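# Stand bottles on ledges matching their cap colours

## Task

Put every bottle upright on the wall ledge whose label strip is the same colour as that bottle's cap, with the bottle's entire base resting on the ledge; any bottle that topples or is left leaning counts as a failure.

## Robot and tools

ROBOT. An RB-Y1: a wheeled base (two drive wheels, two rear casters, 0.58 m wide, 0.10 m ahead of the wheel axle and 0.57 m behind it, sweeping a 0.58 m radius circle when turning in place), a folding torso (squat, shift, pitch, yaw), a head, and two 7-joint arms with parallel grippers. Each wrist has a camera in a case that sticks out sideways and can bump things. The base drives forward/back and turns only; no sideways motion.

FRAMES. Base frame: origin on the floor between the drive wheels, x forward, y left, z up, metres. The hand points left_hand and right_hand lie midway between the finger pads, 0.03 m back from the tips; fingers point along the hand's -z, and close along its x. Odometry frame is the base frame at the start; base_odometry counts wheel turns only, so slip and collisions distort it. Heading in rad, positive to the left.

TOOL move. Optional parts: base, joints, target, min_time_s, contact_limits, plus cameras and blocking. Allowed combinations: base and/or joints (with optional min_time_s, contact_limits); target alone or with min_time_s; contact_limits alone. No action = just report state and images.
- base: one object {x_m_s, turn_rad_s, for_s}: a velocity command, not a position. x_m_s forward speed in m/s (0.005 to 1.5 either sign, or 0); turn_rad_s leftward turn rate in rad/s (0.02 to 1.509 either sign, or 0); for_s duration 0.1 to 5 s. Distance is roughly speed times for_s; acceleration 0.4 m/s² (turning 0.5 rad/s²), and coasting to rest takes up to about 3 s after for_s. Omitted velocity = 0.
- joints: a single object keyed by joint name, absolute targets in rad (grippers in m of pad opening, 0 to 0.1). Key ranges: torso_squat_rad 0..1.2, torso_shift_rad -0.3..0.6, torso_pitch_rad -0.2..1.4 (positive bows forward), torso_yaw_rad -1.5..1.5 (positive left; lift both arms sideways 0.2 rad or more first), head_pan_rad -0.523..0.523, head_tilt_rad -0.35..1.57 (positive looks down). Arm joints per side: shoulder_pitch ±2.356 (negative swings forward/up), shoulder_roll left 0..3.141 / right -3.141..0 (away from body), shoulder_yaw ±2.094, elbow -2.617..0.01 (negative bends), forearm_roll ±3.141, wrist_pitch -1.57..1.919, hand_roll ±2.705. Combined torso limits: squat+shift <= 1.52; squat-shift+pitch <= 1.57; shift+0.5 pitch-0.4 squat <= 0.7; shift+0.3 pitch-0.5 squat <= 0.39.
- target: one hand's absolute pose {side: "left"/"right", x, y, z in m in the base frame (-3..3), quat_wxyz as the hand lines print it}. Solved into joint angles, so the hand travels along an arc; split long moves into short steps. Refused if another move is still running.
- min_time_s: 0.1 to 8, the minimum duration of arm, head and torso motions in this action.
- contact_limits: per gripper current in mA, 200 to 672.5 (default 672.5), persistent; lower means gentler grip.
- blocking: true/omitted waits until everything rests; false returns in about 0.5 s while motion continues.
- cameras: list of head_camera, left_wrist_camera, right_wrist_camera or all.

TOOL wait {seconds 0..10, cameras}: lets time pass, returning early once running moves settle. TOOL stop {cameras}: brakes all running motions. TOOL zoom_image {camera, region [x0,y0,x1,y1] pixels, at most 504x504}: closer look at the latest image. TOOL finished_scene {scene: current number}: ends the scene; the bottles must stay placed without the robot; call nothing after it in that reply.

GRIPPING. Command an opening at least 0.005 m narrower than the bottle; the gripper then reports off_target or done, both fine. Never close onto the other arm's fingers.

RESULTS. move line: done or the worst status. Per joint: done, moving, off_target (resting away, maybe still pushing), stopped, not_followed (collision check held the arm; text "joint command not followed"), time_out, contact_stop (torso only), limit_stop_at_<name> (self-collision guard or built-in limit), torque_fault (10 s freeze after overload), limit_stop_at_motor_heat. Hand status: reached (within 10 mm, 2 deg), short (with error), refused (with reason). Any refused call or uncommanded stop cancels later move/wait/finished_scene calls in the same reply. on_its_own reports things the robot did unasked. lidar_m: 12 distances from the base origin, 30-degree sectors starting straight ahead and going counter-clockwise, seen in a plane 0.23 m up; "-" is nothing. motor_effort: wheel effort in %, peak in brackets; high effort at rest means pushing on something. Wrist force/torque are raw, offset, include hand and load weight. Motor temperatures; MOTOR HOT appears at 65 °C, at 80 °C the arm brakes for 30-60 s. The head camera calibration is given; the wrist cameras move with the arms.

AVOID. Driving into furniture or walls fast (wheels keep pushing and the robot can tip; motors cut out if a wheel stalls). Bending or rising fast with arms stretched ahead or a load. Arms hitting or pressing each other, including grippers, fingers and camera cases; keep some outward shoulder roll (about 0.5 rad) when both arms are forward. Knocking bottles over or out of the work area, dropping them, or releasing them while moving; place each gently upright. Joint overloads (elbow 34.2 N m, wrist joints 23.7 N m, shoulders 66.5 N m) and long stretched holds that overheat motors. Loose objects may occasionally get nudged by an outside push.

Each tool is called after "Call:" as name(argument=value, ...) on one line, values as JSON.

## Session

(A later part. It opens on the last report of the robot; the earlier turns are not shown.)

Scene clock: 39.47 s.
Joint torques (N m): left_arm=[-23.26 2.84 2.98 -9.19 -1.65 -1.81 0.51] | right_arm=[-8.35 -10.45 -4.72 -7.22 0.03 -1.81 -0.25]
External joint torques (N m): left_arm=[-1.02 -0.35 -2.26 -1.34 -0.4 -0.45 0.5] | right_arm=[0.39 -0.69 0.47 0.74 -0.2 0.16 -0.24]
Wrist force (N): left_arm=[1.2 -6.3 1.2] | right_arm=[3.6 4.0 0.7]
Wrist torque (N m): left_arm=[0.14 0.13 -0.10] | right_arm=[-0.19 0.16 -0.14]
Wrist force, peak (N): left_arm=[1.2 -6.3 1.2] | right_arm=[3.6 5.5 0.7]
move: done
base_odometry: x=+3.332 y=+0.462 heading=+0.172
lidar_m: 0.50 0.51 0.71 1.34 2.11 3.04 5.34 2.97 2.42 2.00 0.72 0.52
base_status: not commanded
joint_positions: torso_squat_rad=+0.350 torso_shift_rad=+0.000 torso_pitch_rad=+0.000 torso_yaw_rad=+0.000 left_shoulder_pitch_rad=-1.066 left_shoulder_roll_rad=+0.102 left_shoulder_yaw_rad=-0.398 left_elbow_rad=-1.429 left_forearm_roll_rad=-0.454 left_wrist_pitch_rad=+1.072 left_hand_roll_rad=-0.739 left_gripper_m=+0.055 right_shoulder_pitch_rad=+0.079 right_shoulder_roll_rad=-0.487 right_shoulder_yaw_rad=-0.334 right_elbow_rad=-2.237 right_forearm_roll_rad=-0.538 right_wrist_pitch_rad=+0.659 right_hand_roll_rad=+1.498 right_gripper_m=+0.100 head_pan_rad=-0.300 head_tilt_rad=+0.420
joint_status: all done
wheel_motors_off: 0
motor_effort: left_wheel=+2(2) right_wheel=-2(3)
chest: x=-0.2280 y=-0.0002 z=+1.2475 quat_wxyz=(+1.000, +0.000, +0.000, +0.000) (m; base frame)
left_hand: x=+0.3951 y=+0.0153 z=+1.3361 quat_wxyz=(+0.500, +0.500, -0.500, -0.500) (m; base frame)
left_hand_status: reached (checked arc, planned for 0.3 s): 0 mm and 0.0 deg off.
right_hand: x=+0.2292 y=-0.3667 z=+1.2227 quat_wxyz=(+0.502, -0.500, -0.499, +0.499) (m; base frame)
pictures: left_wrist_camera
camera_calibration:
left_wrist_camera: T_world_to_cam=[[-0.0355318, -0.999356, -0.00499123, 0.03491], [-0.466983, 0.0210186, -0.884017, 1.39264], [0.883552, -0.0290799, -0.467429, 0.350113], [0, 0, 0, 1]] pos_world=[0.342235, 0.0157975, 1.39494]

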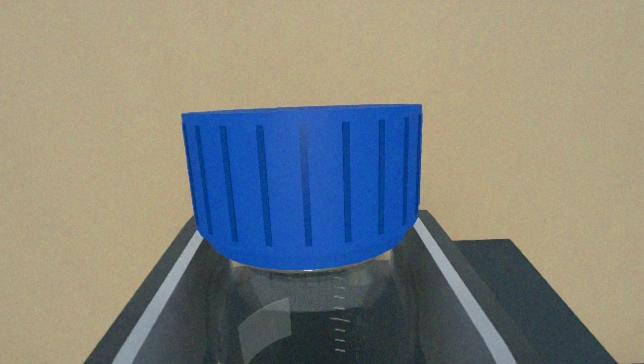

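Call:
move(target={"side": "left", "x": 0.395, "y": 0.015, "z": 1.332, "quat_wxyz": [0.5, 0.5, -0.5, -0.5]}, min_time_s=0.3, cameras=[])

Call:
move(target={"side": "left", "x": 0.395, "y": 0.015, "z": 1.328, "quat_wxyz": [0.5, 0.5, -0.5, -0.5]}, min_time_s=0.3, cameras=["left_wrist_camera"])

Scene clock: 40.43 s.
Joint torques (N m): left_arm=[-23.59 2.81 3.66 -9.35 -1.71 -1.95 0.61] | right_arm=[-8.87 -10.84 -4.34 -7.54 0.18 -1.76 0]
External joint torques (N m): left_arm=[-1.39 -0.27 -1.57 -1.45 -0.45 -0.6 0.59] | right_arm=[-0.13 -1.08 0.85 0.42 -0.05 0.21 0.01]
Wrist force (N): left_arm=[1.0 -5.8 0.7] | right_arm=[3.7 5.2 0.1]
Wrist torque (N m): left_arm=[0.09 0.12 -0.10] | right_arm=[-0.34 0.16 -0.10]
Wrist force, peak (N): left_arm=[1.1 -6.3 0.8] | right_arm=[4.2 5.6 0.4]
move: done
base_odometry: x=+3.332 y=+0.462 heading=+0.172
lidar_m: 0.49 0.52 0.71 1.33 2.10 3.03 5.34 2.97 2.42 2.01 0.72 0.52
base_status: not commanded
joint_positions: torso_squat_rad=+0.350 torso_shift_rad=+0.000 torso_pitch_rad=+0.000 torso_yaw_rad=+0.000 left_shoulder_pitch_rad=-1.057 left_shoulder_roll_rad=+0.101 left_shoulder_yaw_rad=-0.403 left_elbow_rad=-1.430 left_forearm_roll_rad=-0.462 left_wrist_pitch_rad=+1.066 left_hand_roll_rad=-0.732 left_gripper_m=+0.055 right_shoulder_pitch_rad=+0.079 right_shoulder_roll_rad=-0.487 right_shoulder_yaw_rad=-0.334 right_elbow_rad=-2.237 right_forearm_roll_rad=-0.538 right_wrist_pitch_rad=+0.659 right_hand_roll_rad=+1.498 right_gripper_m=+0.100 head_pan_rad=-0.300 head_tilt_rad=+0.420
joint_status: all done
wheel_motors_off: 0
motor_effort: left_wheel=+2(3) right_wheel=-1(3)
chest: x=-0.2280 y=-0.0002 z=+1.2475 quat_wxyz=(+1.000, +0.000, +0.000, +0.000) (m; base frame)
left_hand: x=+0.3951 y=+0.0152 z=+1.3321 quat_wxyz=(+0.500, +0.500, -0.500, -0.500) (m; base frame)
left_hand_status: reached (checked arc, planned for 0.3 s): 0 mm and 0.0 deg off.
right_hand: x=+0.2292 y=-0.3667 z=+1.2227 quat_wxyz=(+0.502, -0.500, -0.499, +0.499) (m; base frame)
pictures: none
No camera images: "cameras" was empty.

Scene clock: 41.07 s.
Joint torques (N m): left_arm=[-17.2 2.57 2.05 -5.6 0.22 -0.19 0.57] | right_arm=[-8.65 -10.36 -5.11 -7.26 0.16 -1.88 -0.18]
External joint torques (N m): left_arm=[4.97 -0.42 -3.18 2.34 1.49 1.15 0.56] | right_arm=[0.1 -0.6 0.08 0.7 -0.07 0.09 -0.18]
Wrist force (N): left_arm=[-1.1 4.8 2.2] | right_arm=[3.2 4.6 0.0]
Wrist torque (N m): left_arm=[0.23 0.17 -0.24] | right_arm=[-0.26 0.10 -0.18]
Wrist force, peak (N): left_arm=[-1.3 6.1 2.5] | right_arm=[3.9 4.8 0.5]
move: done
base_odometry: x=+3.332 y=+0.462 heading=+0.172
lidar_m: 0.49 0.52 0.71 1.33 2.10 3.04 5.34 2.97 2.43 2.00 0.71 0.53
base_status: not commanded
joint_positions: torso_squat_rad=+0.350 torso_shift_rad=+0.000 torso_pitch_rad=+0.000 torso_yaw_rad=+0.000 left_shoulder_pitch_rad=-1.049 left_shoulder_roll_rad=+0.100 left_shoulder_yaw_rad=-0.407 left_elbow_rad=-1.431 left_forearm_roll_rad=-0.469 left_wrist_pitch_rad=+1.060 left_hand_roll_rad=-0.726 left_gripper_m=+0.055 right_shoulder_pitch_rad=+0.079 right_shoulder_roll_rad=-0.487 right_shoulder_yaw_rad=-0.334 right_elbow_rad=-2.237 right_forearm_roll_rad=-0.538 right_wrist_pitch_rad=+0.659 right_hand_roll_rad=+1.498 right_gripper_m=+0.100 head_pan_rad=-0.300 head_tilt_rad=+0.420
joint_status: all done
wheel_motors_off: 0
motor_effort: left_wheel=+2(3) right_wheel=-1(3)
chest: x=-0.2281 y=-0.0002 z=+1.2475 quat_wxyz=(+1.000, +0.000, +0.000, +0.000) (m; base frame)
left_hand: x=+0.3947 y=+0.0150 z=+1.3297 quat_wxyz=(+0.499, +0.501, -0.501, -0.499) (m; base frame)
left_hand_status: reached (checked arc, planned for 0.3 s): 2 mm and 0.2 deg off.
right_hand: x=+0.2290 y=-0.3667 z=+1.2228 quat_wxyz=(+0.502, -0.500, -0.499, +0.499) (m; base frame)
pictures: left_wrist_camera
camera_calibration:
left_wrist_camera: T_world_to_cam=[[-0.0363181, -0.999329, -0.00468354, 0.0344947], [-0.464315, 0.021024, -0.885421, 1.38757], [0.884925, -0.0299821, -0.464767, 0.34339], [0, 0, 0, 1]] pos_world=[0.341649, 0.0155948, 1.38834]

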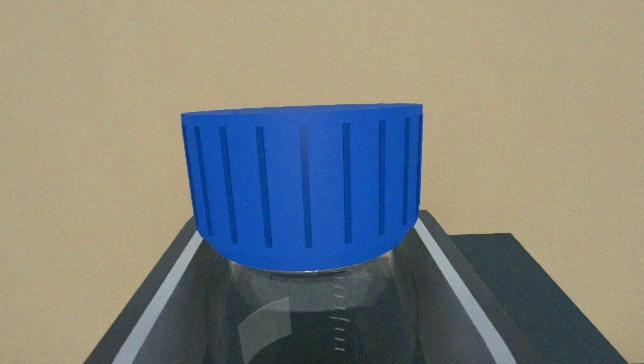

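Call:
move(target={"side": "left", "x": 0.395, "y": 0.015, "z": 1.3235, "quat_wxyz": [0.5, 0.5, -0.5, -0.5]}, min_time_s=0.4, cameras=["left_wrist_camera"])

Scene clock: 42.27 s.
Joint torques (N m): left_arm=[-8.23 -0.8 -0.6 0.32 2.87 1.74 0.82] | right_arm=[-8.42 -10.38 -5.18 -7.47 0.03 -1.73 -0.03]
External joint torques (N m): left_arm=[13.9 -3.7 -5.84 8.29 4.13 3.07 0.8] | right_arm=[0.34 -0.62 0 0.49 -0.2 0.24 -0.02]
Wrist force (N): left_arm=[-3.5 19.3 4.4] | right_arm=[3.4 4.9 0.1]
Wrist torque (N m): left_arm=[0.41 0.22 -0.40] | right_arm=[-0.27 0.10 -0.12]
Wrist force, peak (N): left_arm=[-3.5 20.1 4.1] | right_arm=[4.1 5.0 0.7]
move: done
base_odometry: x=+3.332 y=+0.462 heading=+0.172
lidar_m: 0.50 0.52 0.71 1.33 2.10 3.04 5.35 2.97 2.43 2.00 0.72 0.52
base_status: not commanded
joint_positions: torso_squat_rad=+0.350 torso_shift_rad=+0.000 torso_pitch_rad=-0.001 torso_yaw_rad=+0.000 left_shoulder_pitch_rad=-1.041 left_shoulder_roll_rad=+0.099 left_shoulder_yaw_rad=-0.411 left_elbow_rad=-1.431 left_forearm_roll_rad=-0.478 left_wrist_pitch_rad=+1.053 left_hand_roll_rad=-0.718 left_gripper_m=+0.055 right_shoulder_pitch_rad=+0.079 right_shoulder_roll_rad=-0.487 right_shoulder_yaw_rad=-0.334 right_elbow_rad=-2.237 right_forearm_roll_rad=-0.538 right_wrist_pitch_rad=+0.659 right_hand_roll_rad=+1.498 right_gripper_m=+0.100 head_pan_rad=-0.300 head_tilt_rad=+0.420
joint_status: all done
wheel_motors_off: 0
motor_effort: left_wheel=+2(3) right_wheel=-2(3)
chest: x=-0.2285 y=-0.0002 z=+1.2475 quat_wxyz=(+1.000, +0.000, +0.000, +0.000) (m; base frame)
left_hand: x=+0.3943 y=+0.0149 z=+1.3275 quat_wxyz=(+0.498, +0.501, -0.502, -0.498) (m; base frame)
left_hand_status: reached (checked arc, planned for 0.4 s): 4 mm and 0.4 deg off.
right_hand: x=+0.2287 y=-0.3667 z=+1.2231 quat_wxyz=(+0.501, -0.500, -0.499, +0.499) (m; base frame)
pictures: left_wrist_camera
camera_calibration:
left_wrist_camera: T_world_to_cam=[[-0.0367833, -0.999313, -0.00447646, 0.0343279], [-0.46042, 0.0209228, -0.887455, 1.38663], [0.886939, -0.0305824, -0.460873, 0.336805], [0, 0, 0, 1]] pos_world=[0.34097, 0.0155925, 1.38595]

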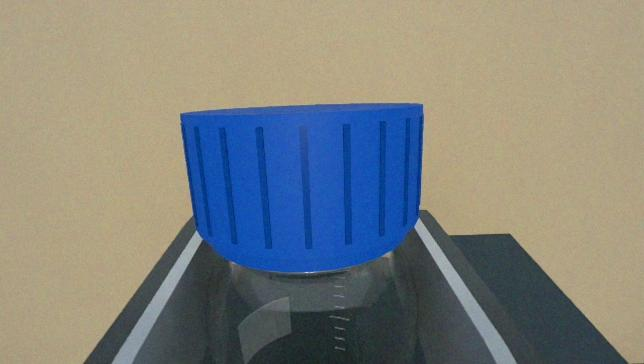

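Call:
move(contact_limits={"left_gripper_m": 330}, cameras=["left_wrist_camera"])

Scene clock: 42.80 s.
Joint torques (N m): left_arm=[-8.06 -0.8 -0.72 0.02 2.72 1.61 0.8] | right_arm=[-9.03 -10.84 -5.06 -7.5 0.3 -1.83 -0.13]
External joint torques (N m): left_arm=[14.07 -3.7 -5.96 7.99 3.98 2.94 0.79] | right_arm=[-0.27 -1.08 0.12 0.45 0.07 0.14 -0.13]
Wrist force (N): left_arm=[-3.6 19.0 4.8] | right_arm=[3.5 4.9 0.0]
Wrist torque (N m): left_arm=[0.37 0.24 -0.41] | right_arm=[-0.31 0.17 -0.10]
Wrist force, peak (N): left_arm=[-3.5 19.3 4.4] | right_arm=[4.2 4.7 0.4]
base_odometry: x=+3.332 y=+0.462 heading=+0.172
lidar_m: 0.49 0.52 0.71 1.34 2.11 3.04 5.35 2.97 2.42 2.00 0.72 0.52
base_status: not commanded
joint_positions: torso_squat_rad=+0.350 torso_shift_rad=+0.000 torso_pitch_rad=-0.001 torso_yaw_rad=+0.000 left_shoulder_pitch_rad=-1.041 left_shoulder_roll_rad=+0.099 left_shoulder_yaw_rad=-0.411 left_elbow_rad=-1.431 left_forearm_roll_rad=-0.478 left_wrist_pitch_rad=+1.053 left_hand_roll_rad=-0.718 left_gripper_m=+0.055 right_shoulder_pitch_rad=+0.079 right_shoulder_roll_rad=-0.487 right_shoulder_yaw_rad=-0.334 right_elbow_rad=-2.237 right_forearm_roll_rad=-0.538 right_wrist_pitch_rad=+0.659 right_hand_roll_rad=+1.498 right_gripper_m=+0.100 head_pan_rad=-0.300 head_tilt_rad=+0.420
joint_status: not commanded
wheel_motors_off: 0
motor_effort: left_wheel=+2(2) right_wheel=-1(2)
contact_limits: left_gripper_m 330 mA
chest: x=-0.2285 y=-0.0002 z=+1.2475 quat_wxyz=(+1.000, +0.000, +0.000, +0.000) (m; base frame)
left_hand: x=+0.3943 y=+0.0149 z=+1.3276 quat_wxyz=(+0.498, +0.501, -0.502, -0.498) (m; base frame)
right_hand: x=+0.2287 y=-0.3667 z=+1.2231 quat_wxyz=(+0.501, -0.500, -0.499, +0.499) (m; base frame)
pictures: left_wrist_camera
camera_calibration:
left_wrist_camera: T_world_to_cam=[[-0.0367833, -0.999313, -0.00447646, 0.0343279], [-0.46042, 0.0209228, -0.887455, 1.38663], [0.886939, -0.0305824, -0.460873, 0.336805], [0, 0, 0, 1]] pos_world=[0.34097, 0.0155925, 1.38595]

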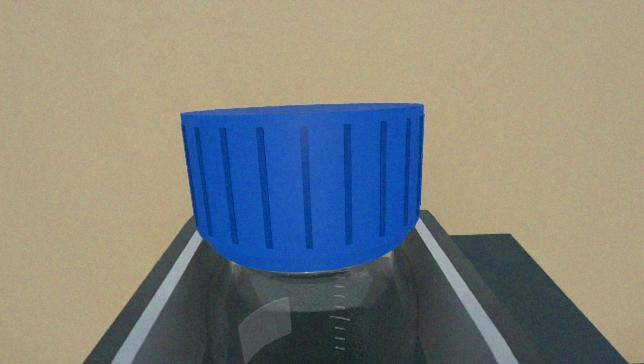

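Call:
move(contact_limits={"left_gripper_m": 240}, cameras=["left_wrist_camera"])

Scene clock: 43.43 s.
Joint torques (N m): left_arm=[-8.23 -0.59 -0.47 0.18 2.81 1.54 0.84] | right_arm=[-8.66 -10.72 -5 -7.28 0.27 -1.75 -0.13]
External joint torques (N m): left_arm=[13.91 -3.49 -5.71 8.15 4.07 2.87 0.82] | right_arm=[0.1 -0.96 0.18 0.67 0.04 0.22 -0.12]
Wrist force (N): left_arm=[-4.1 18.8 4.8] | right_arm=[3.1 3.6 0.7]
Wrist torque (N m): left_arm=[0.32 0.19 -0.41] | right_arm=[-0.16 0.11 -0.17]
Wrist force, peak (N): left_arm=[-3.9 19.1 5.1] | right_arm=[3.5 5.1 1.3]
base_odometry: x=+3.332 y=+0.462 heading=+0.172
lidar_m: 0.50 0.51 0.71 1.33 2.11 3.04 5.34 2.97 2.43 2.00 0.71 0.52
base_status: not commanded
joint_positions: torso_squat_rad=+0.350 torso_shift_rad=+0.000 torso_pitch_rad=-0.001 torso_yaw_rad=+0.000 left_shoulder_pitch_rad=-1.041 left_shoulder_roll_rad=+0.099 left_shoulder_yaw_rad=-0.411 left_elbow_rad=-1.431 left_forearm_roll_rad=-0.478 left_wrist_pitch_rad=+1.053 left_hand_roll_rad=-0.718 left_gripper_m=+0.055 right_shoulder_pitch_rad=+0.079 right_shoulder_roll_rad=-0.487 right_shoulder_yaw_rad=-0.334 right_elbow_rad=-2.237 right_forearm_roll_rad=-0.538 right_wrist_pitch_rad=+0.659 right_hand_roll_rad=+1.498 right_gripper_m=+0.100 head_pan_rad=-0.300 head_tilt_rad=+0.420
joint_status: not commanded
wheel_motors_off: 0
motor_effort: left_wheel=+2(3) right_wheel=-2(2)
contact_limits: left_gripper_m 240 mA
chest: x=-0.2285 y=-0.0002 z=+1.2475 quat_wxyz=(+1.000, +0.000, +0.000, +0.000) (m; base frame)
left_hand: x=+0.3943 y=+0.0149 z=+1.3276 quat_wxyz=(+0.498, +0.501, -0.502, -0.498) (m; base frame)
right_hand: x=+0.2287 y=-0.3667 z=+1.2231 quat_wxyz=(+0.501, -0.500, -0.499, +0.499) (m; base frame)
pictures: left_wrist_camera
camera_calibration:
left_wrist_camera: T_world_to_cam=[[-0.0367833, -0.999313, -0.00447646, 0.0343279], [-0.46042, 0.0209228, -0.887455, 1.38663], [0.886939, -0.0305824, -0.460873, 0.336805], [0, 0, 0, 1]] pos_world=[0.34097, 0.0155925, 1.38595]

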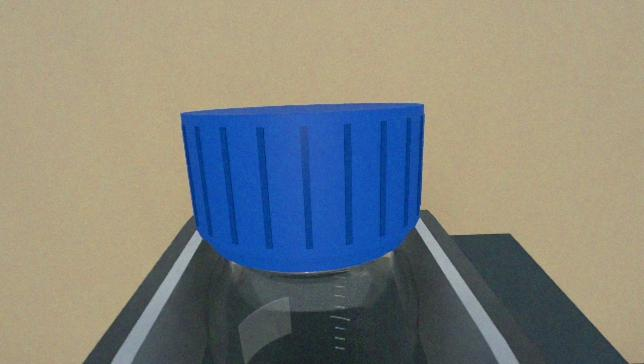

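Call:
move(target={"side": "left", "x": 0.378, "y": 0.015, "z": 1.3225, "quat_wxyz": [0.5, 0.5, -0.5, -0.5]}, min_time_s=0.6, cameras=["left_wrist_camera"])

Scene clock: 46.33 s.
Joint torques (N m): left_arm=[-12.5 2.17 2.6 -3.59 0.71 2.08 -0.03] | right_arm=[-8.91 -10.7 -5.01 -7.55 0.15 -1.93 -0.1]
External joint torques (N m): left_arm=[8.93 -0.05 -2.66 4.23 1.99 3.45 -0.04] | right_arm=[-0.16 -0.94 0.17 0.41 -0.08 0.04 -0.09]
Wrist force (N): left_arm=[4.9 12.4 -6.3] | right_arm=[2.9 5.0 1.3]
Wrist torque (N m): left_arm=[0.38 0.07 0.10] | right_arm=[-0.30 0.05 -0.10]
Wrist force, peak (N): left_arm=[-0.2 26.8 6.8] | right_arm=[3.6 5.8 0.7]
move: done
base_odometry: x=+3.332 y=+0.462 heading=+0.172
lidar_m: 0.49 0.51 0.71 1.34 2.10 3.04 5.34 2.98 2.43 2.00 0.72 0.52
base_status: not commanded
joint_positions: torso_squat_rad=+0.350 torso_shift_rad=+0.000 torso_pitch_rad=+0.000 torso_yaw_rad=+0.000 left_shoulder_pitch_rad=-0.996 left_shoulder_roll_rad=+0.096 left_shoulder_yaw_rad=-0.426 left_elbow_rad=-1.524 left_forearm_roll_rad=-0.485 left_wrist_pitch_rad=+1.105 left_hand_roll_rad=-0.742 left_gripper_m=+0.055 right_shoulder_pitch_rad=+0.079 right_shoulder_roll_rad=-0.487 right_shoulder_yaw_rad=-0.334 right_elbow_rad=-2.237 right_forearm_roll_rad=-0.538 right_wrist_pitch_rad=+0.659 right_hand_roll_rad=+1.498 right_gripper_m=+0.100 head_pan_rad=-0.300 head_tilt_rad=+0.420
joint_status: all done
wheel_motors_off: 0
motor_effort: left_wheel=+2(3) right_wheel=-2(3)
contact_limits: left_gripper_m 240 mA
chest: x=-0.2283 y=-0.0002 z=+1.2475 quat_wxyz=(+1.000, +0.000, +0.000, +0.000) (m; base frame)
left_hand: x=+0.3780 y=+0.0145 z=+1.3246 quat_wxyz=(+0.499, +0.500, -0.502, -0.499) (m; base frame)
left_hand_status: reached (checked arc, planned for 0.6 s): 2 mm and 0.2 deg off.
right_hand: x=+0.2289 y=-0.3667 z=+1.2229 quat_wxyz=(+0.502, -0.500, -0.499, +0.499) (m; base frame)
pictures: left_wrist_camera
camera_calibration:
left_wrist_camera: T_world_to_cam=[[-0.0373804, -0.999291, -0.00439649, 0.0334055], [-0.463217, 0.0212255, -0.885991, 1.37561], [0.885456, -0.0310822, -0.463682, 0.354166], [0, 0, 0, 1]] pos_world=[0.324855, 0.0151921, 1.38315]

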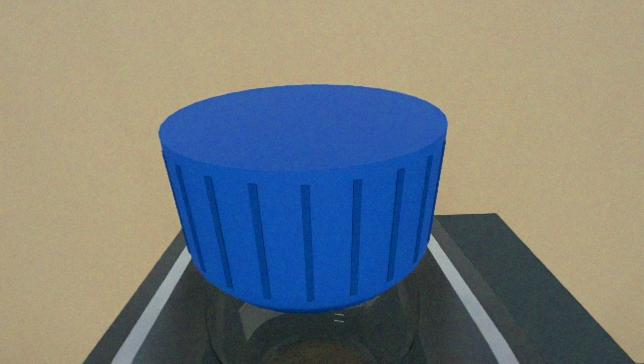

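Call:
move(joints={"left_gripper_m": 0.1}, contact_limits={"left_gripper_m": 672.5}, cameras=["left_wrist_camera"])

Call:
move(target={"side": "left", "x": 0.28, "y": 0.03, "z": 1.33, "quat_wxyz": [0.5, 0.5, -0.5, -0.5]}, min_time_s=0.7, cameras=["left_wrist_camera"])

Scene clock: 47.80 s.
Joint torques (N m): left_arm=[-21.38 2.46 3.04 -7.11 -1.08 -1.24 0.08] | right_arm=[-8.59 -11.28 -5.03 -7.26 0.13 -1.93 -0.18]
External joint torques (N m): left_arm=[0.04 0.27 -2.21 0.73 0.19 0.13 0.07] | right_arm=[0.16 -1.52 0.16 0.7 -0.1 0.04 -0.18]
Wrist force (N): left_arm=[1.0 -5.2 1.0] | right_arm=[3.2 5.4 0.2]
Wrist torque (N m): left_arm=[0.21 0.10 0.02] | right_arm=[-0.38 0.09 -0.10]
Wrist force, peak (N): left_arm=[4.5 12.3 -6.2] | right_arm=[3.8 5.3 0.1]
move: done
base_odometry: x=+3.332 y=+0.462 heading=+0.172
lidar_m: 0.49 0.52 0.72 1.34 2.11 3.03 5.34 2.97 2.42 2.01 0.72 0.52
base_status: not commanded
joint_positions: torso_squat_rad=+0.350 torso_shift_rad=+0.000 torso_pitch_rad=+0.000 torso_yaw_rad=+0.000 left_shoulder_pitch_rad=-0.994 left_shoulder_roll_rad=+0.096 left_shoulder_yaw_rad=-0.426 left_elbow_rad=-1.523 left_forearm_roll_rad=-0.485 left_wrist_pitch_rad=+1.106 left_hand_roll_rad=-0.742 left_gripper_m=+0.100 right_shoulder_pitch_rad=+0.079 right_shoulder_roll_rad=-0.487 right_shoulder_yaw_rad=-0.334 right_elbow_rad=-2.237 right_forearm_roll_rad=-0.538 right_wrist_pitch_rad=+0.659 right_hand_roll_rad=+1.498 right_gripper_m=+0.100 head_pan_rad=-0.300 head_tilt_rad=+0.420
joint_status: all done
wheel_motors_off: 0
motor_effort: left_wheel=+2(3) right_wheel=-2(2)
contact_limits: left_gripper_m 672.5 mA
chest: x=-0.2282 y=-0.0002 z=+1.2475 quat_wxyz=(+1.000, +0.000, +0.000, +0.000) (m; base frame)
left_hand: x=+0.3784 y=+0.0150 z=+1.3227 quat_wxyz=(+0.500, +0.500, -0.500, -0.500) (m; base frame)
right_hand: x=+0.2290 y=-0.3667 z=+1.2228 quat_wxyz=(+0.502, -0.500, -0.499, +0.499) (m; base frame)
pictures: left_wrist_camera
camera_calibration:
left_wrist_camera: T_world_to_cam=[[-0.0359683, -0.999343, -0.0045524, 0.0335794], [-0.466506, 0.0208187, -0.884273, 1.37315], [0.883787, -0.0296821, -0.466948, 0.357953], [0, 0, 0, 1]] pos_world=[0.325437, 0.0155949, 1.38154]

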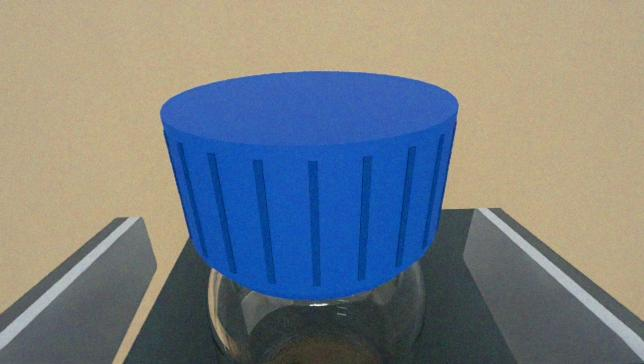

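Scene clock: 48.97 s.
Joint torques (N m): left_arm=[-18.35 -0.3 3.05 -7.12 -1.33 -1.97 0.29] | right_arm=[-8.26 -10.72 -4.85 -7.22 -0.01 -1.86 -0.29]
External joint torques (N m): left_arm=[-1.1 0.25 -1.59 -0.7 -0.13 -0.37 0.28] | right_arm=[0.49 -0.96 0.33 0.73 -0.24 0.11 -0.28]
Wrist force (N): left_arm=[0.7 -6.0 1.2] | right_arm=[3.5 4.6 0.4]
Wrist torque (N m): left_arm=[0.30 0.08 0.03] | right_arm=[-0.25 0.11 -0.13]
Wrist force, peak (N): left_arm=[0.4 23.3 -3.6] | right_arm=[4.3 4.6 0.7]
move: done
base_odometry: x=+3.332 y=+0.462 heading=+0.172
lidar_m: 0.50 0.52 0.71 1.33 2.11 3.03 5.35 2.98 2.42 2.00 0.72 0.52
base_status: not commanded
joint_positions: torso_squat_rad=+0.350 torso_shift_rad=+0.000 torso_pitch_rad=+0.000 torso_yaw_rad=+0.000 left_shoulder_pitch_rad=-0.796 left_shoulder_roll_rad=+0.080 left_shoulder_yaw_rad=-0.495 left_elbow_rad=-2.018 left_forearm_roll_rad=-0.532 left_wrist_pitch_rad=+1.395 left_hand_roll_rad=-0.913 left_gripper_m=+0.100 right_shoulder_pitch_rad=+0.079 right_shoulder_roll_rad=-0.487 right_shoulder_yaw_rad=-0.334 right_elbow_rad=-2.237 right_forearm_roll_rad=-0.538 right_wrist_pitch_rad=+0.659 right_hand_roll_rad=+1.498 right_gripper_m=+0.100 head_pan_rad=-0.300 head_tilt_rad=+0.420
joint_status: all done
wheel_motors_off: 0
motor_effort: left_wheel=+1(2) right_wheel=-2(3)
contact_limits: left_gripper_m 672.5 mA
chest: x=-0.2281 y=-0.0002 z=+1.2475 quat_wxyz=(+1.000, +0.000, +0.000, +0.000) (m; base frame)
left_hand: x=+0.2802 y=+0.0301 z=+1.3300 quat_wxyz=(+0.500, +0.500, -0.500, -0.500) (m; base frame)
left_hand_status: reached (checked arc, planned for 0.8 s): 0 mm and 0.0 deg off.
right_hand: x=+0.2291 y=-0.3667 z=+1.2228 quat_wxyz=(+0.502, -0.500, -0.499, +0.499) (m; base frame)
pictures: left_wrist_camera
camera_calibration:
left_wrist_camera: T_world_to_cam=[[-0.0357098, -0.99935, -0.00490188, 0.0455994], [-0.466822, 0.0210175, -0.884101, 1.33331], [0.88363, -0.0292828, -0.467269, 0.44907], [0, 0, 0, 1]] pos_world=[0.227235, 0.0306969, 1.38884]

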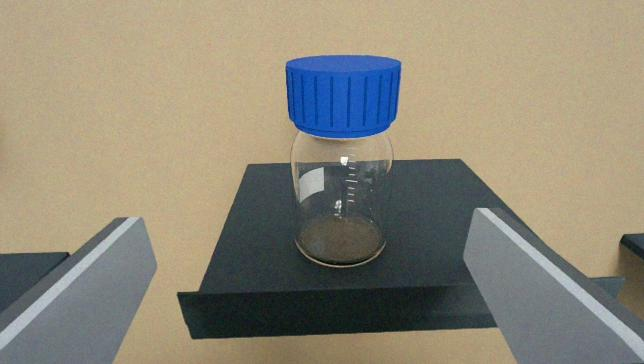

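Call:
move(target={"side": "left", "x": 0.26, "y": 0.26, "z": 1.40, "quat_wxyz": [0.5, 0.5, -0.5, -0.5]}, min_time_s=0.5, cameras=[])

Call:
move(target={"side": "left", "x": 0.295, "y": 0.443, "z": 1.431, "quat_wxyz": [0.5, 0.5, -0.5, -0.5]}, min_time_s=0.5, cameras=["left_wrist_camera"])

Scene clock: 50.97 s.
Joint torques (N m): left_arm=[-16.08 7.93 2.88 -3.99 -1.01 -2.02 0.5] | right_arm=[-8.48 -11.31 -4.83 -7.58 0.32 -1.9 -0.18]
External joint torques (N m): left_arm=[-0.16 0.22 -1.13 -0.5 -0.36 -0.1 0.49] | right_arm=[0.27 -1.55 0.36 0.37 0.09 0.07 -0.17]
Wrist force (N): left_arm=[0.7 -6.0 1.2] | right_arm=[2.8 4.4 0.9]
Wrist torque (N m): left_arm=[0.30 0.10 0.02] | right_arm=[-0.25 0.03 -0.15]
Wrist force, peak (N): left_arm=[1.2 -6.7 0.3] | right_arm=[3.8 5.3 -0.1]
move: done
base_odometry: x=+3.332 y=+0.462 heading=+0.172
lidar_m: 0.50 0.52 0.71 1.33 2.11 3.04 5.34 2.98 2.43 2.00 0.72 0.52
base_status: not commanded
joint_positions: torso_squat_rad=+0.350 torso_shift_rad=+0.000 torso_pitch_rad=+0.000 torso_yaw_rad=+0.000 left_shoulder_pitch_rad=-0.664 left_shoulder_roll_rad=+0.515 left_shoulder_yaw_rad=+0.177 left_elbow_rad=-2.321 left_forearm_roll_rad=+0.239 left_wrist_pitch_rad=+1.429 left_hand_roll_rad=-1.233 left_gripper_m=+0.100 right_shoulder_pitch_rad=+0.079 right_shoulder_roll_rad=-0.487 right_shoulder_yaw_rad=-0.334 right_elbow_rad=-2.237 right_forearm_roll_rad=-0.538 right_wrist_pitch_rad=+0.659 right_hand_roll_rad=+1.498 right_gripper_m=+0.100 head_pan_rad=-0.300 head_tilt_rad=+0.420
joint_status: all done
wheel_motors_off: 0
motor_effort: left_wheel=+2(2) right_wheel=-2(2)
contact_limits: left_gripper_m 672.5 mA
chest: x=-0.2281 y=-0.0002 z=+1.2475 quat_wxyz=(+1.000, +0.000, +0.000, +0.000) (m; base frame)
left_hand: x=+0.2594 y=+0.2602 z=+1.4005 quat_wxyz=(+0.501, +0.501, -0.500, -0.498) (m; base frame)
left_hand_status: reached (checked arc, planned for 0.9 s): 1 mm and 0.3 deg off.
right_hand: x=+0.2291 y=-0.3667 z=+1.2228 quat_wxyz=(+0.502, -0.500, -0.499, +0.499) (m; base frame)
pictures: none
No camera images: "cameras" was empty.

Scene clock: 52.13 s.
Joint torques (N m): left_arm=[-17.13 14.81 2.46 -5.49 -0.13 -1.88 0.58] | right_arm=[-8.33 -10.08 -4.74 -6.97 0.15 -1.94 -0.17]
External joint torques (N m): left_arm=[-0.72 0.22 -1.06 0.2 -0.32 0.14 0.56] | right_arm=[0.42 -0.32 0.44 0.99 -0.08 0.03 -0.16]
Wrist force (N): left_arm=[0.6 -5.8 0.8] | right_arm=[3.5 4.7 0.4]
Wrist torque (N m): left_arm=[0.28 0.08 0.03] | right_arm=[-0.21 0.11 -0.13]
Wrist force, peak (N): left_arm=[1.6 -7.1 1.3] | right_arm=[3.8 5.1 0.2]
move: done
base_odometry: x=+3.332 y=+0.462 heading=+0.172
lidar_m: 0.50 0.52 0.71 1.34 2.10 3.04 5.35 2.98 2.43 2.00 0.71 0.52
base_status: not commanded
joint_positions: torso_squat_rad=+0.350 torso_shift_rad=+0.000 torso_pitch_rad=+0.000 torso_yaw_rad=+0.000 left_shoulder_pitch_rad=-0.663 left_shoulder_roll_rad=+0.781 left_shoulder_yaw_rad=+0.565 left_elbow_rad=-1.787 left_forearm_roll_rad=+0.770 left_wrist_pitch_rad=+1.164 left_hand_roll_rad=-1.653 left_gripper_m=+0.100 right_shoulder_pitch_rad=+0.079 right_shoulder_roll_rad=-0.487 right_shoulder_yaw_rad=-0.334 right_elbow_rad=-2.237 right_forearm_roll_rad=-0.538 right_wrist_pitch_rad=+0.659 right_hand_roll_rad=+1.498 right_gripper_m=+0.100 head_pan_rad=-0.300 head_tilt_rad=+0.420
joint_status: all done
wheel_motors_off: 0
motor_effort: left_wheel=+1(2) right_wheel=-3(3)
contact_limits: left_gripper_m 672.5 mA
chest: x=-0.2281 y=-0.0002 z=+1.2475 quat_wxyz=(+1.000, +0.000, +0.000, +0.000) (m; base frame)
left_hand: x=+0.2948 y=+0.4431 z=+1.4313 quat_wxyz=(+0.500, +0.500, -0.500, -0.500) (m; base frame)
left_hand_status: reached (checked arc, planned for 0.8 s): 0 mm and 0.1 deg off.
right_hand: x=+0.2291 y=-0.3667 z=+1.2228 quat_wxyz=(+0.502, -0.500, -0.499, +0.499) (m; base frame)
pictures: left_wrist_camera
camera_calibration:
left_wrist_camera: T_world_to_cam=[[-0.0354414, -0.999358, -0.00528917, 0.45977], [-0.466188, 0.0212139, -0.884431, 1.42122], [0.883976, -0.0288797, -0.46664, 0.494257], [0, 0, 0, 1]] pos_world=[0.241939, 0.443599, 1.49004]

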